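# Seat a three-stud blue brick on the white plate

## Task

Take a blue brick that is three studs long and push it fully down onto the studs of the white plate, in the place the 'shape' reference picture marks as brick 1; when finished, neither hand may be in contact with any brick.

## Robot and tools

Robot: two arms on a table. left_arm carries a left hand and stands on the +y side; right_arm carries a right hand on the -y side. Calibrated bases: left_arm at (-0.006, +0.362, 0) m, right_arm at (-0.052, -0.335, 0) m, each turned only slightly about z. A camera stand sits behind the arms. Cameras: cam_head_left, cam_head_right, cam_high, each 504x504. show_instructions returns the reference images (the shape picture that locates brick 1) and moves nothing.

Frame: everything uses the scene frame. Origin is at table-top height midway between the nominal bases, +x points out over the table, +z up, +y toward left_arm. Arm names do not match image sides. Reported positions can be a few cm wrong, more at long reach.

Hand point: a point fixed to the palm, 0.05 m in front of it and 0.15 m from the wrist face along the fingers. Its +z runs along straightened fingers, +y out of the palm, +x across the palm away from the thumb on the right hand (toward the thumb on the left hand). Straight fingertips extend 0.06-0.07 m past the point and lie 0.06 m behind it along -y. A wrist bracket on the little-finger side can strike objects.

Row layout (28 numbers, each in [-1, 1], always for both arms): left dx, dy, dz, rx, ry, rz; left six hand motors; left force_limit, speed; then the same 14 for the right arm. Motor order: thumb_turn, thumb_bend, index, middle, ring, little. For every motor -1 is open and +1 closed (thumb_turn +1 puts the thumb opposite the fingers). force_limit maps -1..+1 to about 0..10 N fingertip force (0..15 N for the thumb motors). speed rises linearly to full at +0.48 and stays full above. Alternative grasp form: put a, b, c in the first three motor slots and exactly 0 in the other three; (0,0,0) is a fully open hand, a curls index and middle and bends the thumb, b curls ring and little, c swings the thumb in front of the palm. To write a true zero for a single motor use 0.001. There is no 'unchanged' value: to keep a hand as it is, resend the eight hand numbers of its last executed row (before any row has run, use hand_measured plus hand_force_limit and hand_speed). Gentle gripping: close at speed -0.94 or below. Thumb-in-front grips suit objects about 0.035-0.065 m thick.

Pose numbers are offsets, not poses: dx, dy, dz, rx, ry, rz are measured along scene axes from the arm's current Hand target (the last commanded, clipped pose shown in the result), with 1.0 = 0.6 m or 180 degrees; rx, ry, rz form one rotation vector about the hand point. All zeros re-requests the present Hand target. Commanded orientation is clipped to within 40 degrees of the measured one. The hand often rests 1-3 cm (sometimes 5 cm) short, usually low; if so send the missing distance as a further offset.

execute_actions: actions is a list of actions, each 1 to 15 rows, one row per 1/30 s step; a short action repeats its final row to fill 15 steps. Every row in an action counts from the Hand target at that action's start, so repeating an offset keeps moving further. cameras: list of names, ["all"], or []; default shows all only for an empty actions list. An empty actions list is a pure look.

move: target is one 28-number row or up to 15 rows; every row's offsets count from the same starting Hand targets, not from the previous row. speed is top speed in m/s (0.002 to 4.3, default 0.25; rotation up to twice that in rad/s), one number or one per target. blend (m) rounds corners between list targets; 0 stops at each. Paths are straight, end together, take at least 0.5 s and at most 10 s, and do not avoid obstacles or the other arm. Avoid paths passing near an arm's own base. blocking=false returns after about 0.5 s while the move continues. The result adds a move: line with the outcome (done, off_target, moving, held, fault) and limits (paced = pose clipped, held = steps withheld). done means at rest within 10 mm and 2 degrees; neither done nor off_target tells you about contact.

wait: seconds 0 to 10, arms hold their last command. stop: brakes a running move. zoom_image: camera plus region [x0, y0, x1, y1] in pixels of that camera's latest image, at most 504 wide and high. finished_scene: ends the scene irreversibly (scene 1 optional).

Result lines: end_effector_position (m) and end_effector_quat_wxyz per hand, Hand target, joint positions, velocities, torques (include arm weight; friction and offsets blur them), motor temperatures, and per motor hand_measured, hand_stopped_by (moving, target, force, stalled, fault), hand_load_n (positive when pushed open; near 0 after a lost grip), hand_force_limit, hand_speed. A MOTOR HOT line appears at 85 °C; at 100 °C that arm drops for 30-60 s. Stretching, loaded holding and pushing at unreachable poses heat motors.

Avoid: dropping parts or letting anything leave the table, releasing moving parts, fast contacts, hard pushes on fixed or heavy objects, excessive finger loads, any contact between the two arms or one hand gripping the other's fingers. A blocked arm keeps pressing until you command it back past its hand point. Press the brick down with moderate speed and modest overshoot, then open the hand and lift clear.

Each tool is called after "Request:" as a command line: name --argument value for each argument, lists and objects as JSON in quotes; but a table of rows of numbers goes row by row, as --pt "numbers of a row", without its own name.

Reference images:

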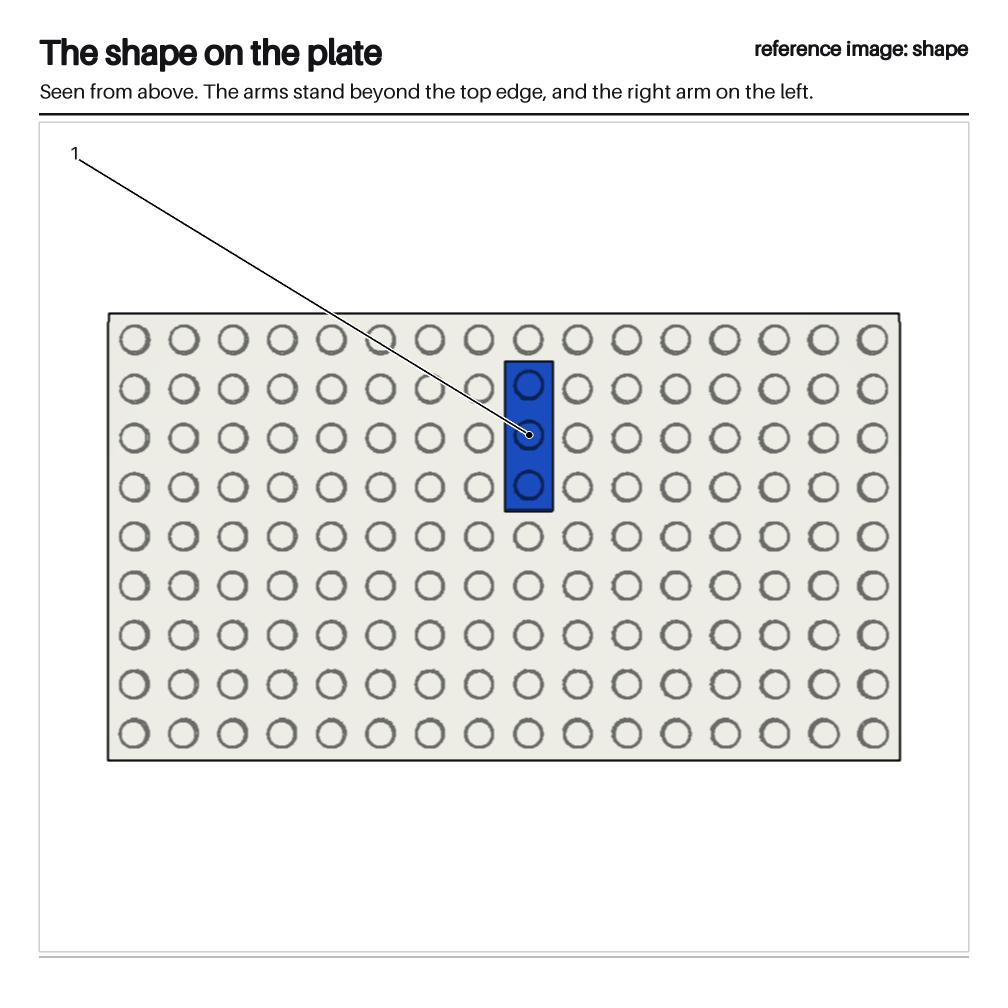

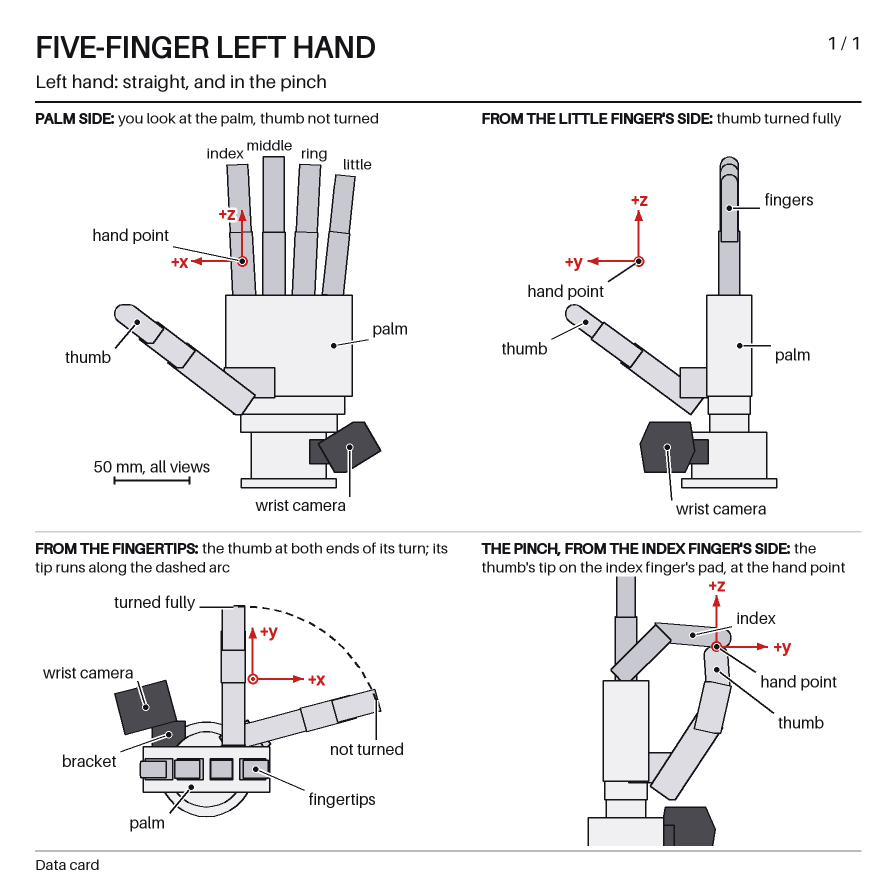

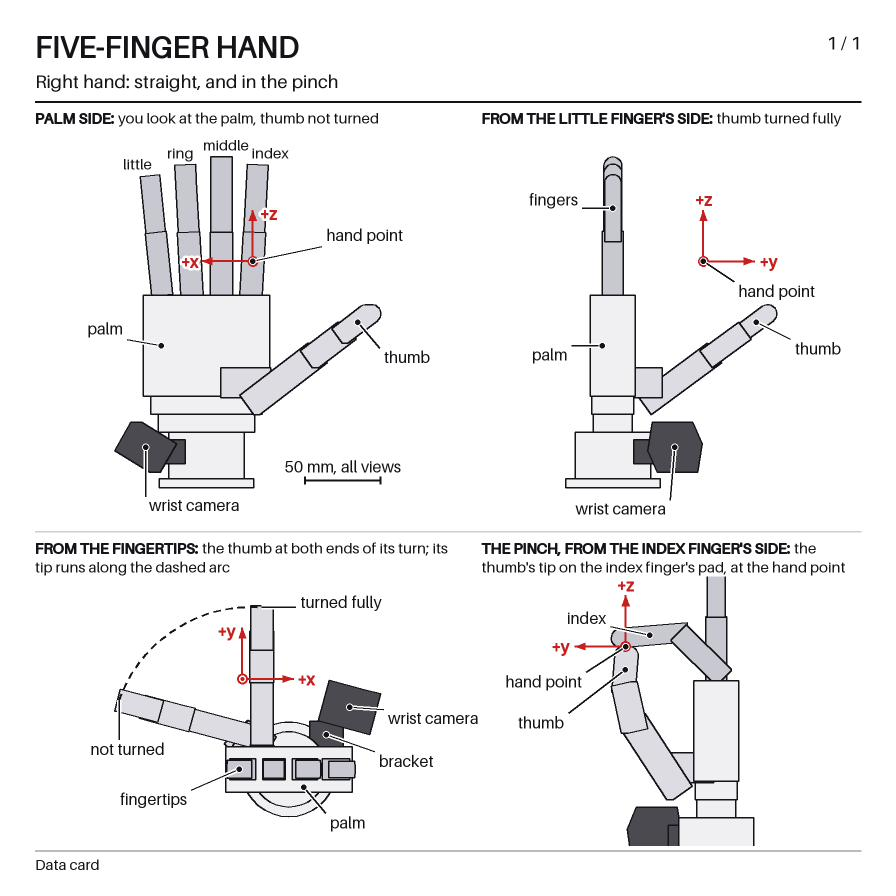

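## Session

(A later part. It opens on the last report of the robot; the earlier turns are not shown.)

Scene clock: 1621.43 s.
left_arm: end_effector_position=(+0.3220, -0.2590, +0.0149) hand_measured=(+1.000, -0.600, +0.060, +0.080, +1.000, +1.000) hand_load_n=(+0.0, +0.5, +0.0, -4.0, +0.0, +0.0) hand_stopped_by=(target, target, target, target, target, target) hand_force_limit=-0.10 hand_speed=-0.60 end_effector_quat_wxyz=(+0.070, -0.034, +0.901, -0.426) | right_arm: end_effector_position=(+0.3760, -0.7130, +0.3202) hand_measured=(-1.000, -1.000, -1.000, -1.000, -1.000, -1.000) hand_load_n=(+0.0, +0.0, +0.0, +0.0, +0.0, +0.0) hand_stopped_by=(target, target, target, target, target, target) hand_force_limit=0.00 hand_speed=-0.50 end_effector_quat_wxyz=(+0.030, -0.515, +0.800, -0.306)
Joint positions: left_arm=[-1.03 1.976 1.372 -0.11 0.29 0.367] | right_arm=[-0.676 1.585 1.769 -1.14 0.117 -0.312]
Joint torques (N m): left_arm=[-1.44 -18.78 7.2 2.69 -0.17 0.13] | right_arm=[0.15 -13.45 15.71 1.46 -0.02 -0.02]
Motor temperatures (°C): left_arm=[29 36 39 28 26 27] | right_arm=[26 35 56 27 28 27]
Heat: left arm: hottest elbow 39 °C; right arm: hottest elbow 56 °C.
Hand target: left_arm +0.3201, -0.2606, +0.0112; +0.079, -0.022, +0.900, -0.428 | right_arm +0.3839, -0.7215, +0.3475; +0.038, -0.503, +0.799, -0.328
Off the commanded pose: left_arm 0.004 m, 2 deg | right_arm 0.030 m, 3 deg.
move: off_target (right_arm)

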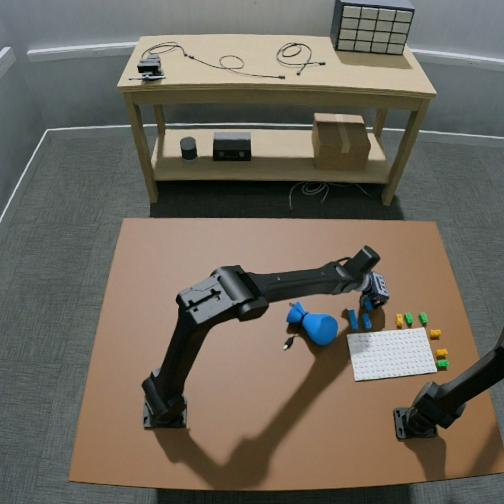

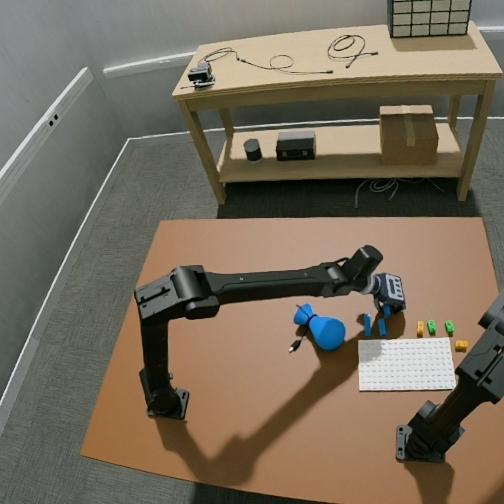

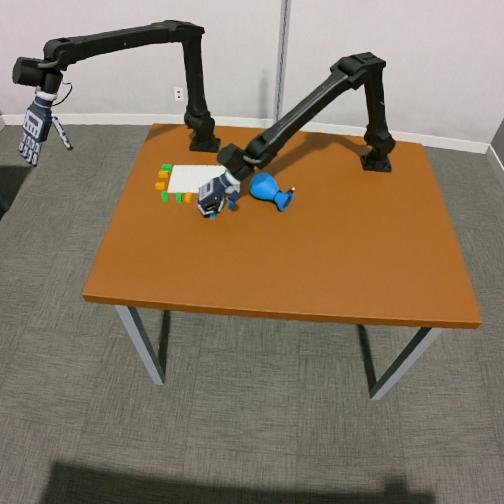

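Request:
move --target '[0.0, -0.004, 0.035, 0, 0, 0, 1, -0.6, 0.06, 0.08, 1, 1, -0.1, -0.6, 0, 0, 0, 0, 0, 0, 0, 0, 0, 0, 0, 0, 0, -0.5]' --speed 0.05 --cameras '["all"]'

Request:
zoom_image --camera "cam_head_right" --region '[368, 285, 408, 325]'

Request:
zoom_image --camera "cam_head_left" --region '[350, 280, 390, 320]'

Scene clock: 1629.07 s.
left_arm: end_effector_position=(+0.3222, -0.2571, +0.0157) hand_measured=(+1.000, -0.600, +0.060, +0.080, +1.000, +1.000) hand_load_n=(+0.0, +0.0, +0.0, +0.0, +0.0, +0.0) hand_stopped_by=(target, target, target, target, target, target) hand_force_limit=-0.10 hand_speed=-0.60 end_effector_quat_wxyz=(+0.073, -0.032, +0.903, -0.422) | right_arm: end_effector_position=(+0.3760, -0.7130, +0.3202) hand_measured=(-1.000, -1.000, -1.000, -1.000, -1.000, -1.000) hand_load_n=(+0.0, +0.0, -0.5, +0.0, +0.0, +0.0) hand_stopped_by=(target, target, target, target, target, target) hand_force_limit=0.00 hand_speed=-0.50 end_effector_quat_wxyz=(+0.030, -0.515, +0.800, -0.306)
Joint positions: left_arm=[-1.031 1.972 1.372 -0.12 0.282 0.375] | right_arm=[-0.676 1.585 1.769 -1.14 0.117 -0.312]
Joint torques (N m): left_arm=[-1.55 -20.84 8.75 1.1 0.05 0.08] | right_arm=[0.21 -13.57 15.76 1.57 -0.04 -0.03]
Motor temperatures (°C): left_arm=[29 36 39 28 26 27] | right_arm=[26 35 56 27 28 27]
Heat: left arm: hottest elbow 39 °C; right arm: hottest elbow 56 °C.
Hand target: left_arm +0.3203, -0.2628, +0.0320; +0.079, -0.022, +0.900, -0.427 | right_arm +0.3839, -0.7215, +0.3475; +0.038, -0.503, +0.799, -0.328
Off the commanded pose: left_arm 0.018 m, 2 deg | right_arm 0.030 m, 3 deg.
move: off_target (left_arm, right_arm)

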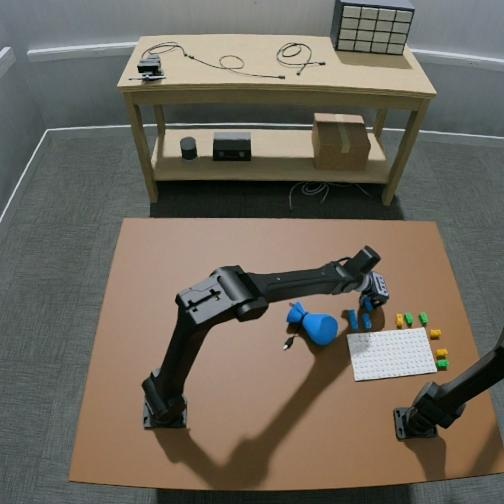

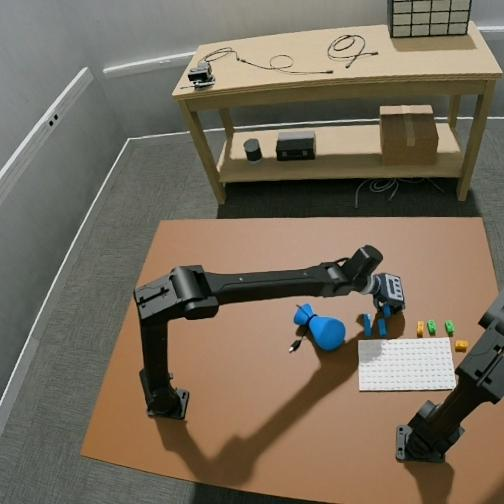

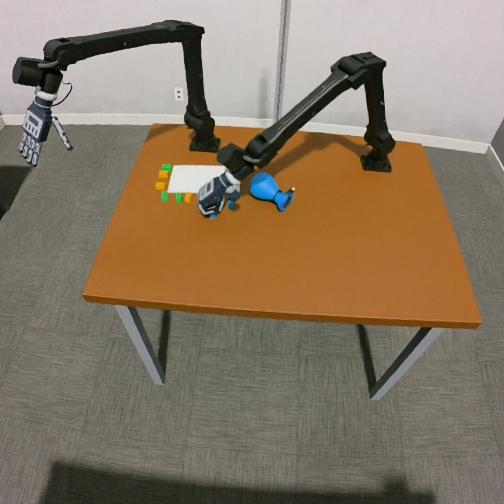

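Scaled by 12.600.

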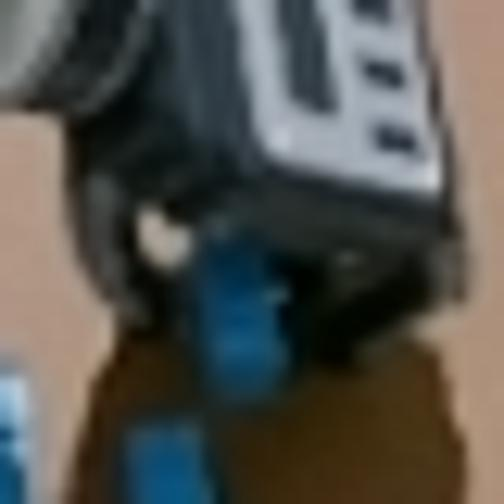

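Scaled by 12.600.

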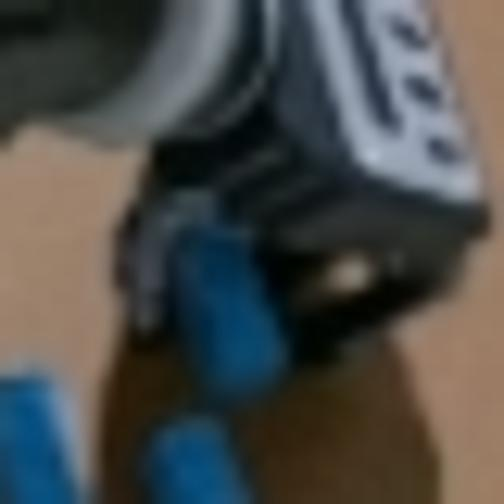

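Request:
move --target '[0.0, -0.01, 0.022, 0, 0, 0, 1, -0.6, 0.06, 0.08, 1, 1, -0.1, -0.6, 0, 0, 0, 0, 0, 0, 0, 0, 0, 0, 0, 0, 0, -0.5]' --speed 0.05

Scene clock: 1631.83 s.
left_arm: end_effector_position=(+0.3185, -0.2517, +0.0164) hand_measured=(+1.000, -0.600, +0.060, +0.080, +1.000, +1.000) hand_load_n=(+0.0, +0.0, +0.0, +0.0, +0.0, +0.0) hand_stopped_by=(target, target, target, target, target, target) hand_force_limit=-0.10 hand_speed=-0.60 end_effector_quat_wxyz=(+0.069, -0.035, +0.908, -0.411) | right_arm: end_effector_position=(+0.3760, -0.7130, +0.3202) hand_measured=(-1.000, -1.000, -1.000, -1.000, -1.000, -1.000) hand_load_n=(+0.0, +0.0, +0.0, +0.0, +0.5, +0.0) hand_stopped_by=(target, target, target, target, target, target) hand_force_limit=0.00 hand_speed=-0.50 end_effector_quat_wxyz=(+0.030, -0.515, +0.800, -0.306)
Joint positions: left_arm=[-1.033 1.963 1.372 -0.154 0.277 0.375] | right_arm=[-0.676 1.585 1.769 -1.14 0.117 -0.312]
Joint torques (N m): left_arm=[-1.85 -20.66 10.65 1.06 0.07 0.03] | right_arm=[-0.03 -13.74 15.61 1.43 -0.09 -0.03]
Motor temperatures (°C): left_arm=[29 36 40 28 26 27] | right_arm=[26 35 56 27 28 27]
Heat: left arm: hottest elbow 40 °C; right arm: hottest elbow 56 °C.
Hand target: left_arm +0.3204, -0.2689, +0.0454; +0.079, -0.022, +0.900, -0.428 | right_arm +0.3839, -0.7215, +0.3475; +0.038, -0.503, +0.799, -0.328
Off the commanded pose: left_arm 0.034 m, 3 deg | right_arm 0.030 m, 3 deg.
move: off_target (left_arm, right_arm)

Request:
move --target '[0.0, -0.01, 0.1, 0, 0, 0, 1, -0.7, 0.0, 0.02, 1, 1, -0.1, -0.6, 0, 0, 0, 0, 0, 0, 0, 0, 0, 0, 0, 0, 0, -0.5]' --speed 0.1 --cameras '["all"]'

Request:
zoom_image --camera "cam_head_right" --region '[368, 285, 408, 325]'

Request:
zoom_image --camera "cam_head_left" --region '[350, 280, 390, 320]'

Scene clock: 1638.17 s.
left_arm: end_effector_position=(+0.3160, -0.2538, +0.0725) hand_measured=(+1.000, -0.700, +0.000, +0.020, +1.000, +1.000) hand_load_n=(+0.0, +0.0, +0.0, +0.0, +0.5, +0.0) hand_stopped_by=(target, target, target, target, target, target) hand_force_limit=-0.10 hand_speed=-0.60 end_effector_quat_wxyz=(+0.067, -0.034, +0.910, -0.407) | right_arm: end_effector_position=(+0.3760, -0.7130, +0.3202) hand_measured=(-1.000, -1.000, -1.000, -1.000, -1.000, -1.000) hand_load_n=(+0.0, +0.0, +0.0, +0.0, +0.0, +0.0) hand_stopped_by=(target, target, target, target, target, target) hand_force_limit=0.00 hand_speed=-0.50 end_effector_quat_wxyz=(+0.030, -0.515, +0.800, -0.306)
Joint positions: left_arm=[-1.038 1.895 1.438 -0.298 0.273 0.375] | right_arm=[-0.676 1.585 1.769 -1.14 0.117 -0.312]
Joint torques (N m): left_arm=[-1.79 -19.49 12.38 1.13 0.08 -0.01] | right_arm=[0.44 -13.33 15.66 1.43 -0.01 -0.02]
Motor temperatures (°C): left_arm=[29 37 41 28 26 27] | right_arm=[26 35 56 27 28 27]
Heat: left arm: hottest elbow 41 °C; right arm: hottest elbow 56 °C.
Hand target: left_arm +0.3203, -0.2748, +0.1052; +0.079, -0.022, +0.900, -0.427 | right_arm +0.3839, -0.7215, +0.3475; +0.038, -0.503, +0.799, -0.328
Off the commanded pose: left_arm 0.039 m, 3 deg | right_arm 0.030 m, 3 deg.
move: off_target (left_arm, right_arm)

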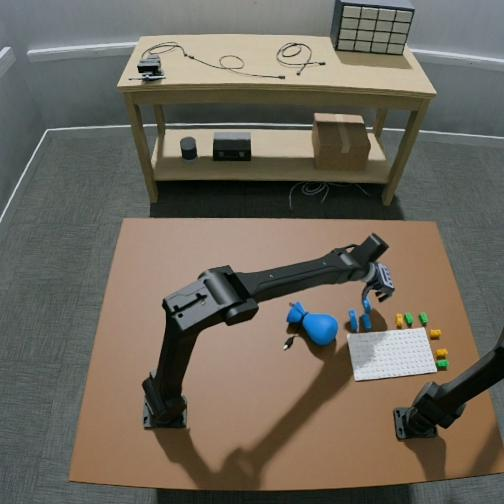

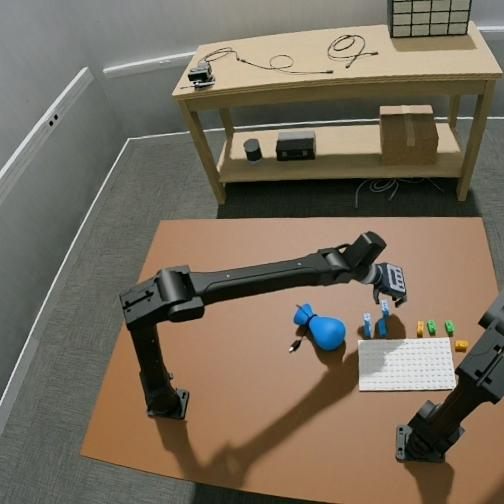

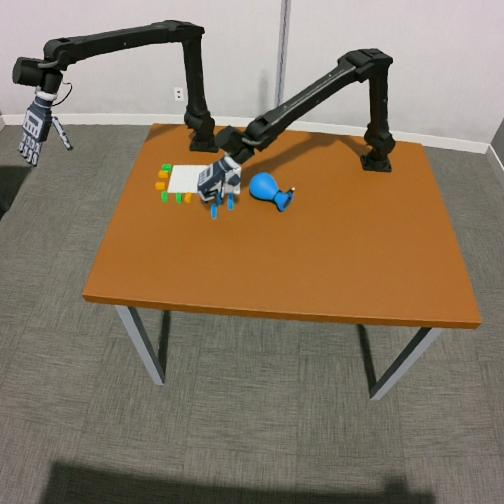

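Scaled by 12.600.

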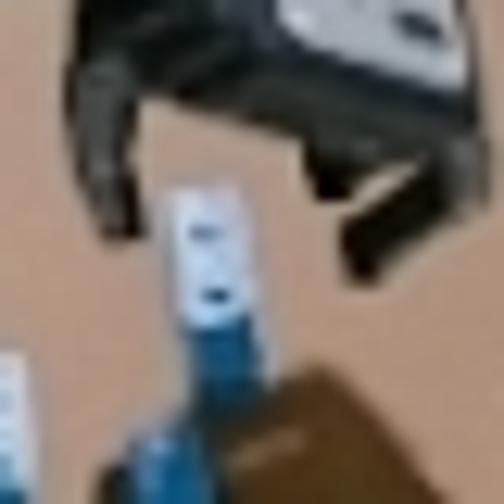

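Scaled by 12.600.

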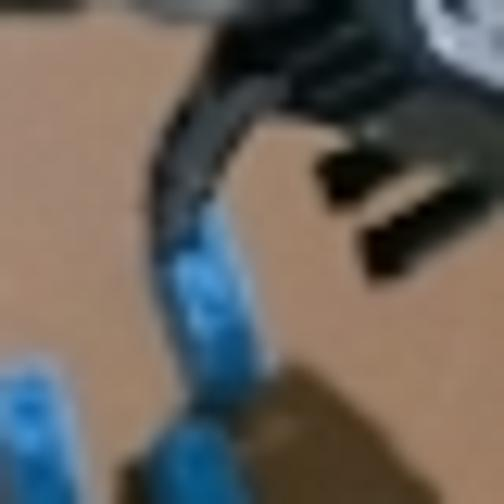

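Request:
move --target '[-0.0047, 0.0263, -0.147, 0, 0, 0, 1, -0.66, 0.02, 0.05, 1, 1, -0.1, -0.6, 0, 0, 0, 0, 0, 0, 0, 0, 0, 0, 0, 0, 0, -0.5]' --speed 0.07 --cameras '["all"]'

Request:
zoom_image --camera "cam_head_right" --region '[368, 285, 408, 325]'

Request:
zoom_image --camera "cam_head_left" --region '[350, 280, 390, 320]'

Scene clock: 1649.33 s.
left_arm: end_effector_position=(+0.3169, -0.2560, +0.0233) hand_measured=(+1.000, -0.660, +0.020, +0.050, +1.000, +1.000) hand_load_n=(+0.0, +0.5, +0.0, +0.0, +0.0, +0.0) hand_stopped_by=(target, target, target, target, target, target) hand_force_limit=-0.10 hand_speed=-0.60 end_effector_quat_wxyz=(+0.076, -0.029, +0.902, -0.424) | right_arm: end_effector_position=(+0.3760, -0.7130, +0.3202) hand_measured=(-1.000, -1.000, -1.000, -1.000, -1.000, -1.000) hand_load_n=(+0.0, +0.0, +0.0, +0.0, +0.0, +0.0) hand_stopped_by=(target, target, target, target, target, target) hand_force_limit=0.00 hand_speed=-0.50 end_effector_quat_wxyz=(+0.030, -0.515, +0.800, -0.306)
Joint positions: left_arm=[-1.038 1.951 1.358 -0.119 0.276 0.375] | right_arm=[-0.676 1.585 1.769 -1.14 0.117 -0.312]
Joint torques (N m): left_arm=[-0.97 -17.55 7.84 2.74 0.25 0.06] | right_arm=[0.26 -13.8 15.57 1.61 -0.04 0]
Motor temperatures (°C): left_arm=[29 38 41 28 26 27] | right_arm=[26 35 56 27 28 27]
Heat: left arm: hottest elbow 41 °C; right arm: hottest elbow 56 °C.
Hand target: left_arm +0.3175, -0.2591, +0.0172; +0.079, -0.022, +0.900, -0.427 | right_arm +0.3839, -0.7215, +0.3475; +0.038, -0.503, +0.799, -0.328
Off the commanded pose: left_arm 0.007 m, 1 deg | right_arm 0.030 m, 3 deg.
move: off_target (right_arm)

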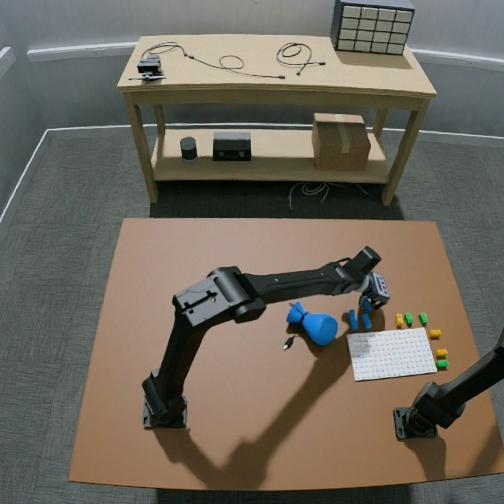

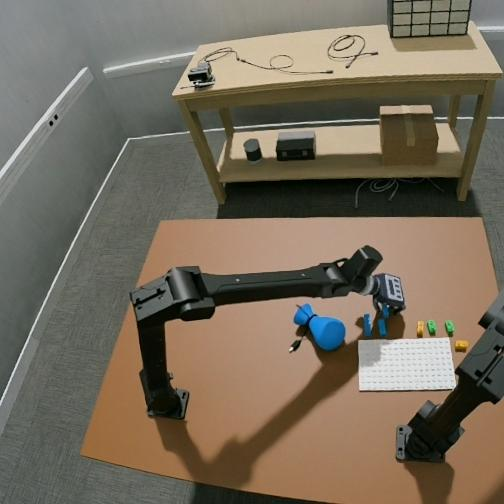

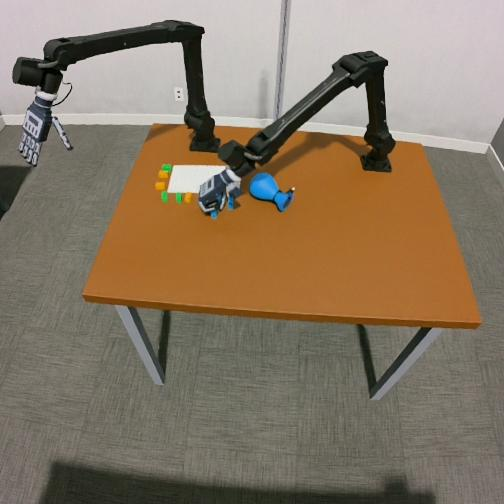

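Scaled by 12.600.

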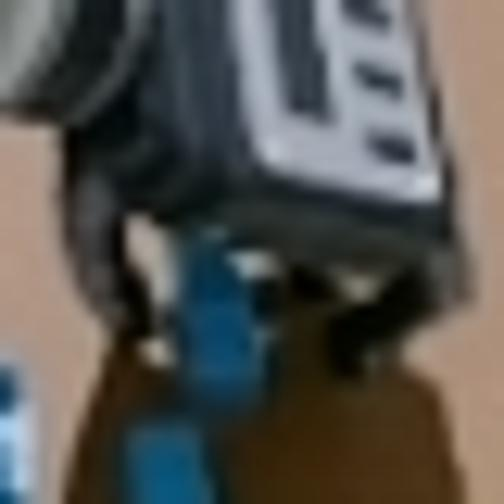

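Scaled by 12.600.

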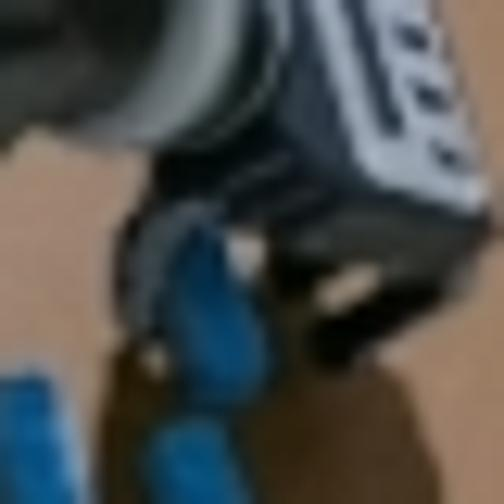

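Request:
execute_actions --actions '[[[0,0,0,0,0,0, 1,-0.44,0.02,0.05,1,1, -0.1,-0.7, 0,0,0,0,0,0, 0,0,0,0,0,0, 0,-0.5]]]' --cameras '["cam_head_right","cam_head_left"]'

Scene clock: 1674.43 s.
left_arm: end_effector_position=(+0.3169, -0.2561, +0.0233) hand_measured=(+1.000, -0.440, +0.020, +0.050, +1.000, +1.000) hand_load_n=(+0.0, +0.0, +0.0, +0.0, +0.0, +0.0) hand_stopped_by=(target, target, target, target, target, target) hand_force_limit=-0.10 hand_speed=-0.70 end_effector_quat_wxyz=(+0.076, -0.029, +0.902, -0.424) | right_arm: end_effector_position=(+0.3760, -0.7130, +0.3202) hand_measured=(-1.000, -1.000, -1.000, -1.000, -1.000, -1.000) hand_load_n=(+0.0, +0.0, +0.0, +0.0, +0.0, +0.0) hand_stopped_by=(target, target, target, target, target, target) hand_force_limit=0.00 hand_speed=-0.50 end_effector_quat_wxyz=(+0.030, -0.515, +0.800, -0.306)
Joint positions: left_arm=[-1.038 1.951 1.358 -0.118 0.276 0.375] | right_arm=[-0.676 1.585 1.769 -1.14 0.117 -0.312]
Joint torques (N m): left_arm=[-0.97 -17.55 7.84 2.73 0.25 0.05] | right_arm=[-0.21 -13.57 15.61 1.48 -0.02 -0.02]
Motor temperatures (°C): left_arm=[29 38 42 28 26 27] | right_arm=[26 35 56 27 28 27]
Heat: left arm: hottest elbow 42 °C; right arm: hottest elbow 56 °C.
Hand target: left_arm +0.3175, -0.2592, +0.0172; +0.079, -0.022, +0.900, -0.428 | right_arm +0.3839, -0.7215, +0.3475; +0.038, -0.503, +0.799, -0.328
Off the commanded pose: left_arm 0.007 m, 1 deg | right_arm 0.030 m, 3 deg.
Images, in order (width x height): cam_head_left 504x504, cam_head_right 504x504.

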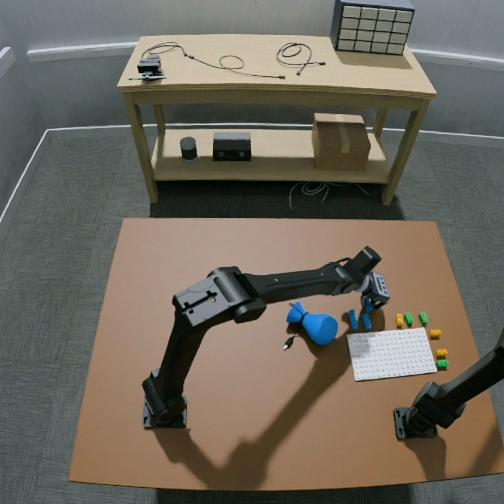

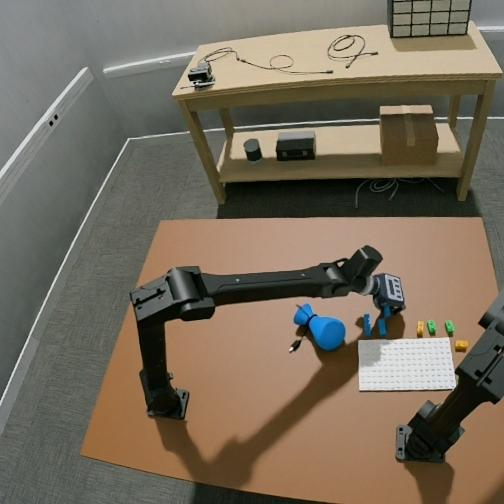

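Request:
execute_actions --actions '[[[0,0,0,0,0,0, 1,-0.44,0.45,0.14,1,1, -0.5,-0.92, 0,0,0,0,0,0, 0,0,0,0,0,0, 0,-0.5]],[[0,0,0,0,0,0, 1,-0.44,0.45,0.14,1,1, -0.5,-0.92, 0,0,0,0,0,0, 0,0,0,0,0,0, 0,-0.5]],[[0,0,0,0,0,0, 1,-0.44,0.45,0.14,1,1, -0.5,-0.92, 0,0,0,0,0,0, 0,0,0,0,0,0, 0,-0.5]]]' --cameras '[]'

Request:
wait --seconds 1 --cameras '["cam_head_right","cam_head_left"]'

Scene clock: 1680.23 s.
left_arm: end_effector_position=(+0.3169, -0.2560, +0.0233) hand_measured=(+1.000, -0.440, +0.206, +0.140, +1.000, +1.000) hand_load_n=(-2.0, +4.0, +3.0, +0.0, +0.0, +0.0) hand_stopped_by=(target, target, force, target, target, target) hand_force_limit=-0.50 hand_speed=-0.92 end_effector_quat_wxyz=(+0.076, -0.029, +0.902, -0.424) | right_arm: end_effector_position=(+0.3760, -0.7130, +0.3202) hand_measured=(-1.000, -1.000, -1.000, -1.000, -1.000, -1.000) hand_load_n=(+0.0, +0.0, +0.0, -0.5, +0.0, +0.0) hand_stopped_by=(target, target, target, target, target, target) hand_force_limit=0.00 hand_speed=-0.50 end_effector_quat_wxyz=(+0.030, -0.515, +0.800, -0.306)
Joint positions: left_arm=[-1.038 1.951 1.358 -0.118 0.276 0.376] | right_arm=[-0.676 1.585 1.769 -1.14 0.117 -0.312]
Joint torques (N m): left_arm=[-0.91 -17.61 7.83 2.73 0.25 0.05] | right_arm=[0.09 -13.68 15.84 1.51 -0.02 0]
Motor temperatures (°C): left_arm=[29 38 42 28 26 27] | right_arm=[26 35 56 27 28 27]
Heat: left arm: hottest elbow 42 °C; right arm: hottest elbow 56 °C.
Hand target: left_arm +0.3175, -0.2592, +0.0172; +0.079, -0.022, +0.900, -0.428 | right_arm +0.3839, -0.7215, +0.3475; +0.038, -0.503, +0.799, -0.328
Off the commanded pose: left_arm 0.007 m, 1 deg | right_arm 0.030 m, 3 deg.
No camera images: "cameras" was empty.

Scene clock: 1681.23 s.
left_arm: end_effector_position=(+0.3169, -0.2560, +0.0233) hand_measured=(+1.000, -0.440, +0.206, +0.140, +1.000, +1.000) hand_load_n=(-1.5, +4.0, +3.0, +0.0, +0.0, +0.0) hand_stopped_by=(target, target, force, target, target, target) hand_force_limit=-0.50 hand_speed=-0.92 end_effector_quat_wxyz=(+0.076, -0.029, +0.902, -0.424) | right_arm: end_effector_position=(+0.3760, -0.7130, +0.3202) hand_measured=(-1.000, -1.000, -1.000, -1.000, -1.000, -1.000) hand_load_n=(-0.5, +0.0, +0.0, +0.0, +0.0, +0.0) hand_stopped_by=(target, target, target, target, target, target) hand_force_limit=0.00 hand_speed=-0.50 end_effector_quat_wxyz=(+0.030, -0.515, +0.800, -0.306)
Joint positions: left_arm=[-1.038 1.951 1.358 -0.118 0.276 0.376] | right_arm=[-0.676 1.585 1.769 -1.14 0.117 -0.312]
Joint torques (N m): left_arm=[-0.97 -17.55 7.83 2.73 0.24 0.05] | right_arm=[-0.32 -13.86 15.61 1.54 -0.04 -0.02]
Motor temperatures (°C): left_arm=[29 38 42 28 26 27] | right_arm=[26 35 56 27 28 27]
Heat: left arm: hottest elbow 42 °C; right arm: hottest elbow 56 °C.
Hand target: left_arm +0.3175, -0.2592, +0.0172; +0.079, -0.022, +0.900, -0.428 | right_arm +0.3839, -0.7215, +0.3475; +0.038, -0.503, +0.799, -0.328
Off the commanded pose: left_arm 0.007 m, 1 deg | right_arm 0.030 m, 3 deg.
wait: 1.00 s; at rest by 0.17 s
Images, in order (width x height): cam_head_left 504x504, cam_head_right 504x504.

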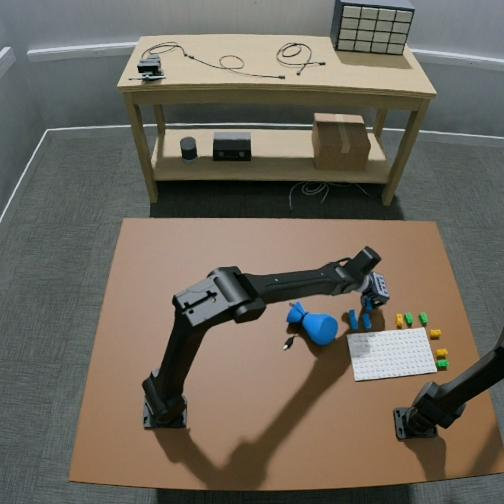

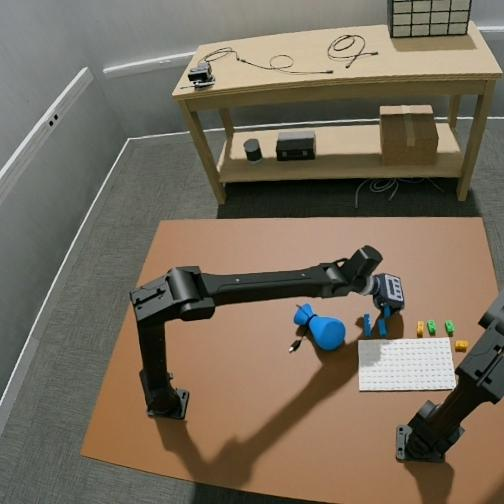

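Request:
execute_actions --actions '[[[0,0,0,0,0,0, 1,-0.44,0.5,0.4,1,1, -0.1,-0.93, 0,0,0,0,0,0, 0,0,0,0,0,0, 0,-0.5]],[[0,0,0,0,0,0, 1,-0.44,0.5,0.4,1,1, -0.1,-0.93, 0,0,0,0,0,0, 0,0,0,0,0,0, 0,-0.5]]]' --cameras '["cam_head_right"]'

Request:
zoom_image --camera "cam_head_right" --region '[365, 270, 425, 350]'

Scene clock: 1685.57 s.
left_arm: end_effector_position=(+0.3171, -0.2564, +0.0236) hand_measured=(+1.000, -0.442, +0.218, +0.164, +1.000, +1.000) hand_load_n=(+0.5, +12.0, +3.5, +6.0, +0.5, +0.0) hand_stopped_by=(target, target, force, force, target, target) hand_force_limit=-0.10 hand_speed=-0.93 end_effector_quat_wxyz=(+0.076, -0.029, +0.901, -0.425) | right_arm: end_effector_position=(+0.3760, -0.7130, +0.3202) hand_measured=(-1.000, -1.000, -1.000, -1.000, -1.000, -1.000) hand_load_n=(+0.0, +0.0, +0.0, +0.0, +0.0, +0.0) hand_stopped_by=(target, target, target, target, target, target) hand_force_limit=0.00 hand_speed=-0.50 end_effector_quat_wxyz=(+0.030, -0.515, +0.800, -0.306)
Joint positions: left_arm=[-1.038 1.951 1.358 -0.117 0.276 0.376] | right_arm=[-0.676 1.585 1.769 -1.14 0.117 -0.312]
Joint torques (N m): left_arm=[-0.91 -17.61 7.84 2.66 0.23 0.05] | right_arm=[0.32 -13.92 15.65 1.63 -0.05 0]
Motor temperatures (°C): left_arm=[29 38 42 28 26 27] | right_arm=[26 35 56 27 28 27]
Heat: left arm: hottest elbow 42 °C; right arm: hottest elbow 56 °C.
Hand target: left_arm +0.3175, -0.2592, +0.0172; +0.079, -0.022, +0.900, -0.428 | right_arm +0.3839, -0.7215, +0.3475; +0.038, -0.503, +0.799, -0.328
Off the commanded pose: left_arm 0.007 m, 1 deg | right_arm 0.030 m, 3 deg.
Images, in order (width x height): cam_head_right 504x504.

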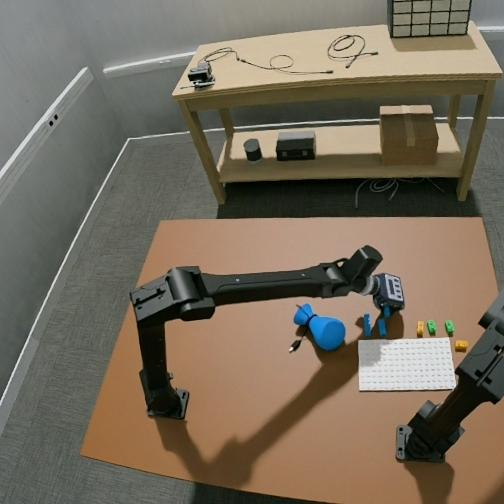

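Scaled by 6.300.

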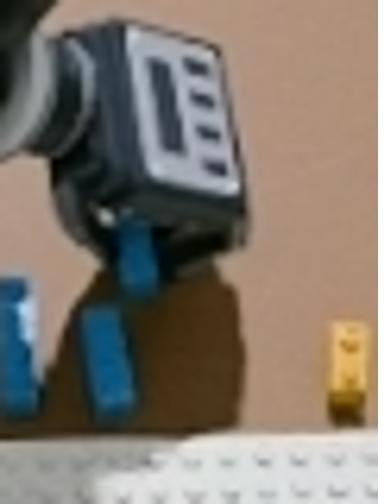

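Request:
move --pt "0 -0.04 0.16 0 0 0 1 -0.44 0.5 0.4 1 1 -0.1 -0.93 0 0 0 0 0 0 0 0 0 0 0 0 0 -0.5" --pt "-0.3533 -0.072 0.15 0 0 0 1 -0.44 0.5 0.4 1 1 -0.1 -0.93 0 0 0 0 0 0 0 0 0 0 0 0 0 -0.5" --speed '[0.08, 0.12]' --blend '[0.02, 0]' --cameras '["all"]'

Scene clock: 1699.60 s.
left_arm: end_effector_position=(+0.1071, -0.2968, +0.0895) hand_measured=(+1.000, -0.442, +0.218, +0.164, +1.000, +1.000) hand_load_n=(+0.5, +12.0, +3.5, +6.0, +0.0, +0.0) hand_stopped_by=(target, target, force, force, target, target) hand_force_limit=-0.10 hand_speed=-0.93 end_effector_quat_wxyz=(+0.077, -0.017, +0.910, -0.408) | right_arm: end_effector_position=(+0.3760, -0.7130, +0.3202) hand_measured=(-1.000, -1.000, -1.000, -1.000, -1.000, -1.000) hand_load_n=(+0.0, +0.0, +0.0, +0.0, +0.0, +0.0) hand_stopped_by=(target, target, target, target, target, target) hand_force_limit=0.00 hand_speed=-0.50 end_effector_quat_wxyz=(+0.030, -0.515, +0.800, -0.306)
Joint positions: left_arm=[-1.406 1.779 1.31 -0.245 -0.005 0.164] | right_arm=[-0.676 1.585 1.769 -1.14 0.117 -0.312]
Joint torques (N m): left_arm=[-0.67 -18.84 8.23 2.77 -0.08 -0.16] | right_arm=[0.09 -13.39 15.58 1.5 -0.05 0]
Motor temperatures (°C): left_arm=[29 38 42 28 26 27] | right_arm=[26 35 56 27 28 27]
Heat: left arm: hottest elbow 42 °C; right arm: hottest elbow 56 °C.
Hand target: left_arm +0.1054, -0.3024, +0.1070; +0.079, -0.022, +0.900, -0.427 | right_arm +0.3839, -0.7215, +0.3475; +0.038, -0.503, +0.799, -0.328
Off the commanded pose: left_arm 0.019 m, 3 deg | right_arm 0.030 m, 3 deg.
move: off_target (left_arm, right_arm)

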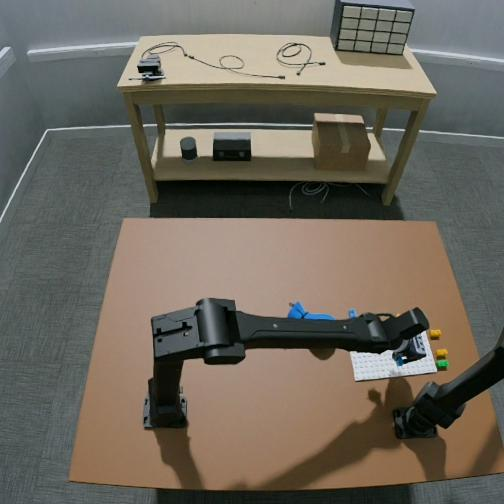

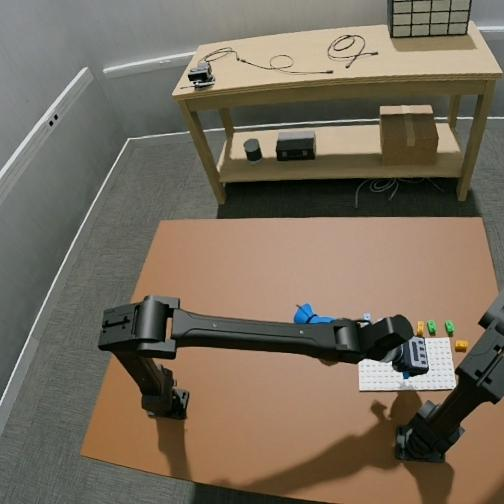

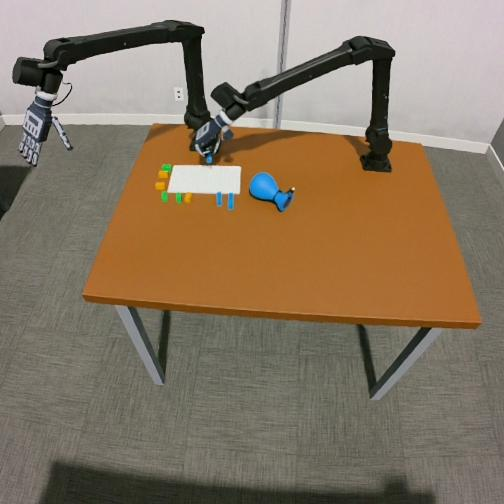

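Request:
zoom_image --camera "cam_head_right" --region '[380, 335, 430, 395]'

Request:
zoom_image --camera "cam_head_left" --region '[370, 325, 420, 385]'

Scaled by 8.400.

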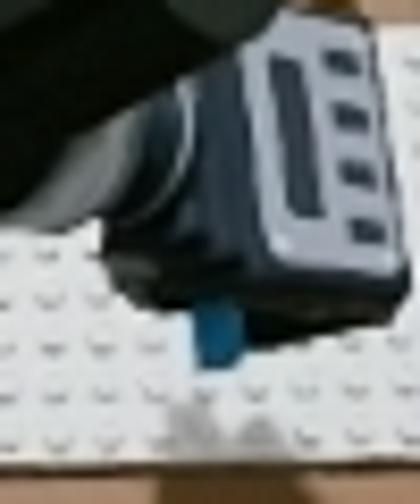

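Scaled by 8.400.

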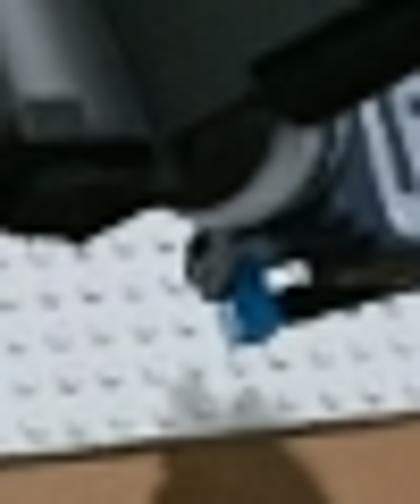

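Request:
move --pt "0.0577 0 -0.012 0 0 0 1 -0.44 0.5 0.4 1 1 -0.1 -0.93 0 0 0 0 0 0 0 0 0 0 0 0 0 -0.5" --pt "0.0252 0.001 -0.095 0 0 0 1 -0.44 0.5 0.4 1 1 -0.1 -0.93 0 0 0 0 0 0 0 0 0 0 0 0 0 -0.5" --speed '[0.1, 0.06]' --blend '[0.0, 0]' --cameras '["all"]'

Request:
zoom_image --camera "cam_head_right" --region '[384, 358, 420, 394]'

Request:
zoom_image --camera "cam_head_left" --region '[374, 346, 410, 382]'

Request:
zoom_image --camera "cam_high" --region '[190, 155, 230, 195]'

Scene clock: 1716.53 s.
left_arm: end_effector_position=(+0.1263, -0.2965, +0.0549) hand_measured=(+1.000, -0.442, +0.218, +0.164, +1.000, +1.000) hand_load_n=(+0.5, +12.0, +3.5, +6.0, +0.0, +0.5) hand_stopped_by=(target, target, force, force, target, target) hand_force_limit=-0.10 hand_speed=-0.93 end_effector_quat_wxyz=(+0.081, -0.022, +0.902, -0.423) | right_arm: end_effector_position=(+0.3760, -0.7130, +0.3202) hand_measured=(-1.000, -1.000, -1.000, -1.000, -1.000, -1.000) hand_load_n=(+0.0, +0.0, +0.0, +0.0, +0.0, +0.0) hand_stopped_by=(target, target, target, target, target, target) hand_force_limit=0.00 hand_speed=-0.50 end_effector_quat_wxyz=(+0.030, -0.515, +0.800, -0.306)
Joint positions: left_arm=[-1.373 1.823 1.252 -0.11 0.015 0.177] | right_arm=[-0.676 1.585 1.769 -1.14 0.117 -0.312]
Joint torques (N m): left_arm=[-1.67 -15.91 7.99 2.77 -0.06 -0.12] | right_arm=[0.03 -13.68 15.71 1.47 -0.03 -0.03]
Motor temperatures (°C): left_arm=[29 37 41 28 26 27] | right_arm=[26 35 57 27 28 27]
Heat: left arm: hottest elbow 41 °C; right arm: hottest elbow 57 °C.
Hand target: left_arm +0.1206, -0.3017, +0.0502; +0.079, -0.022, +0.900, -0.428 | right_arm +0.3839, -0.7215, +0.3475; +0.038, -0.503, +0.799, -0.328
Off the commanded pose: left_arm 0.009 m, 1 deg | right_arm 0.030 m, 3 deg.
move: off_target (right_arm)

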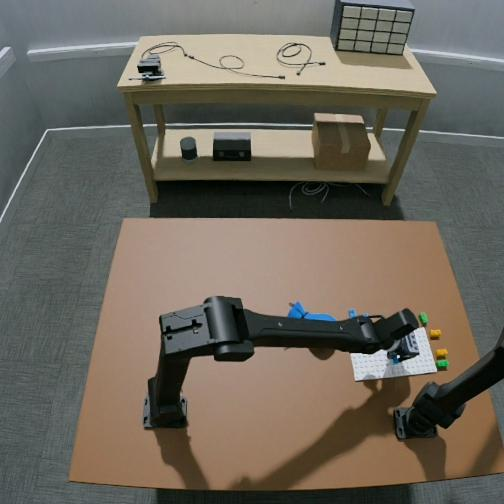

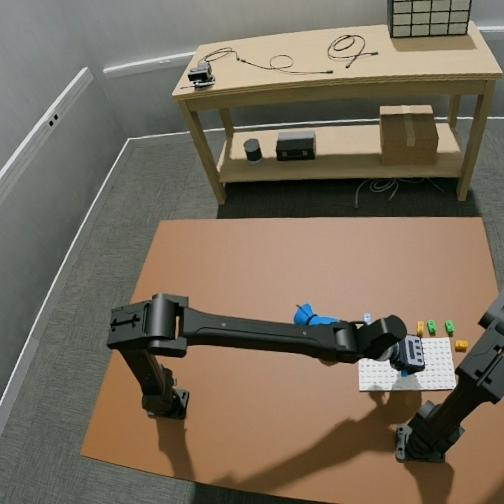

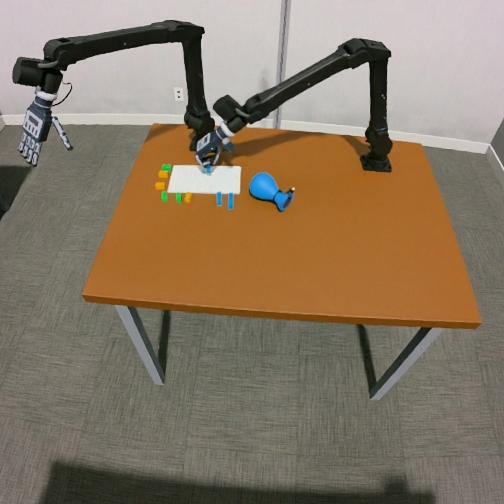

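Scaled by 14.000.

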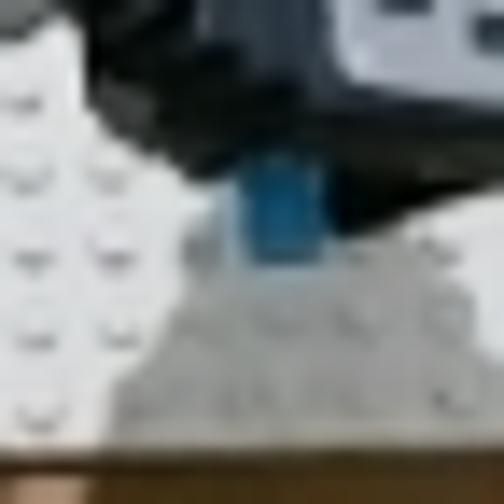

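Scaled by 14.000.

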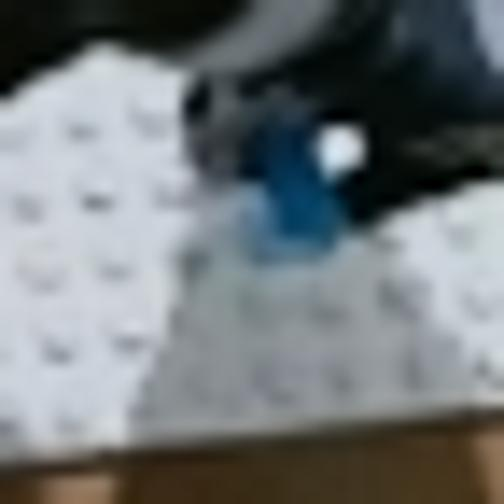

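Scaled by 12.600.

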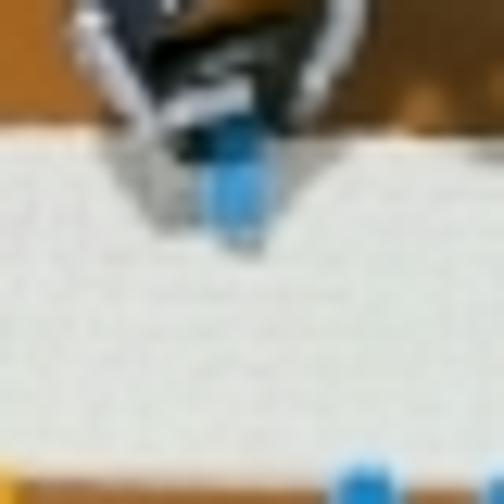

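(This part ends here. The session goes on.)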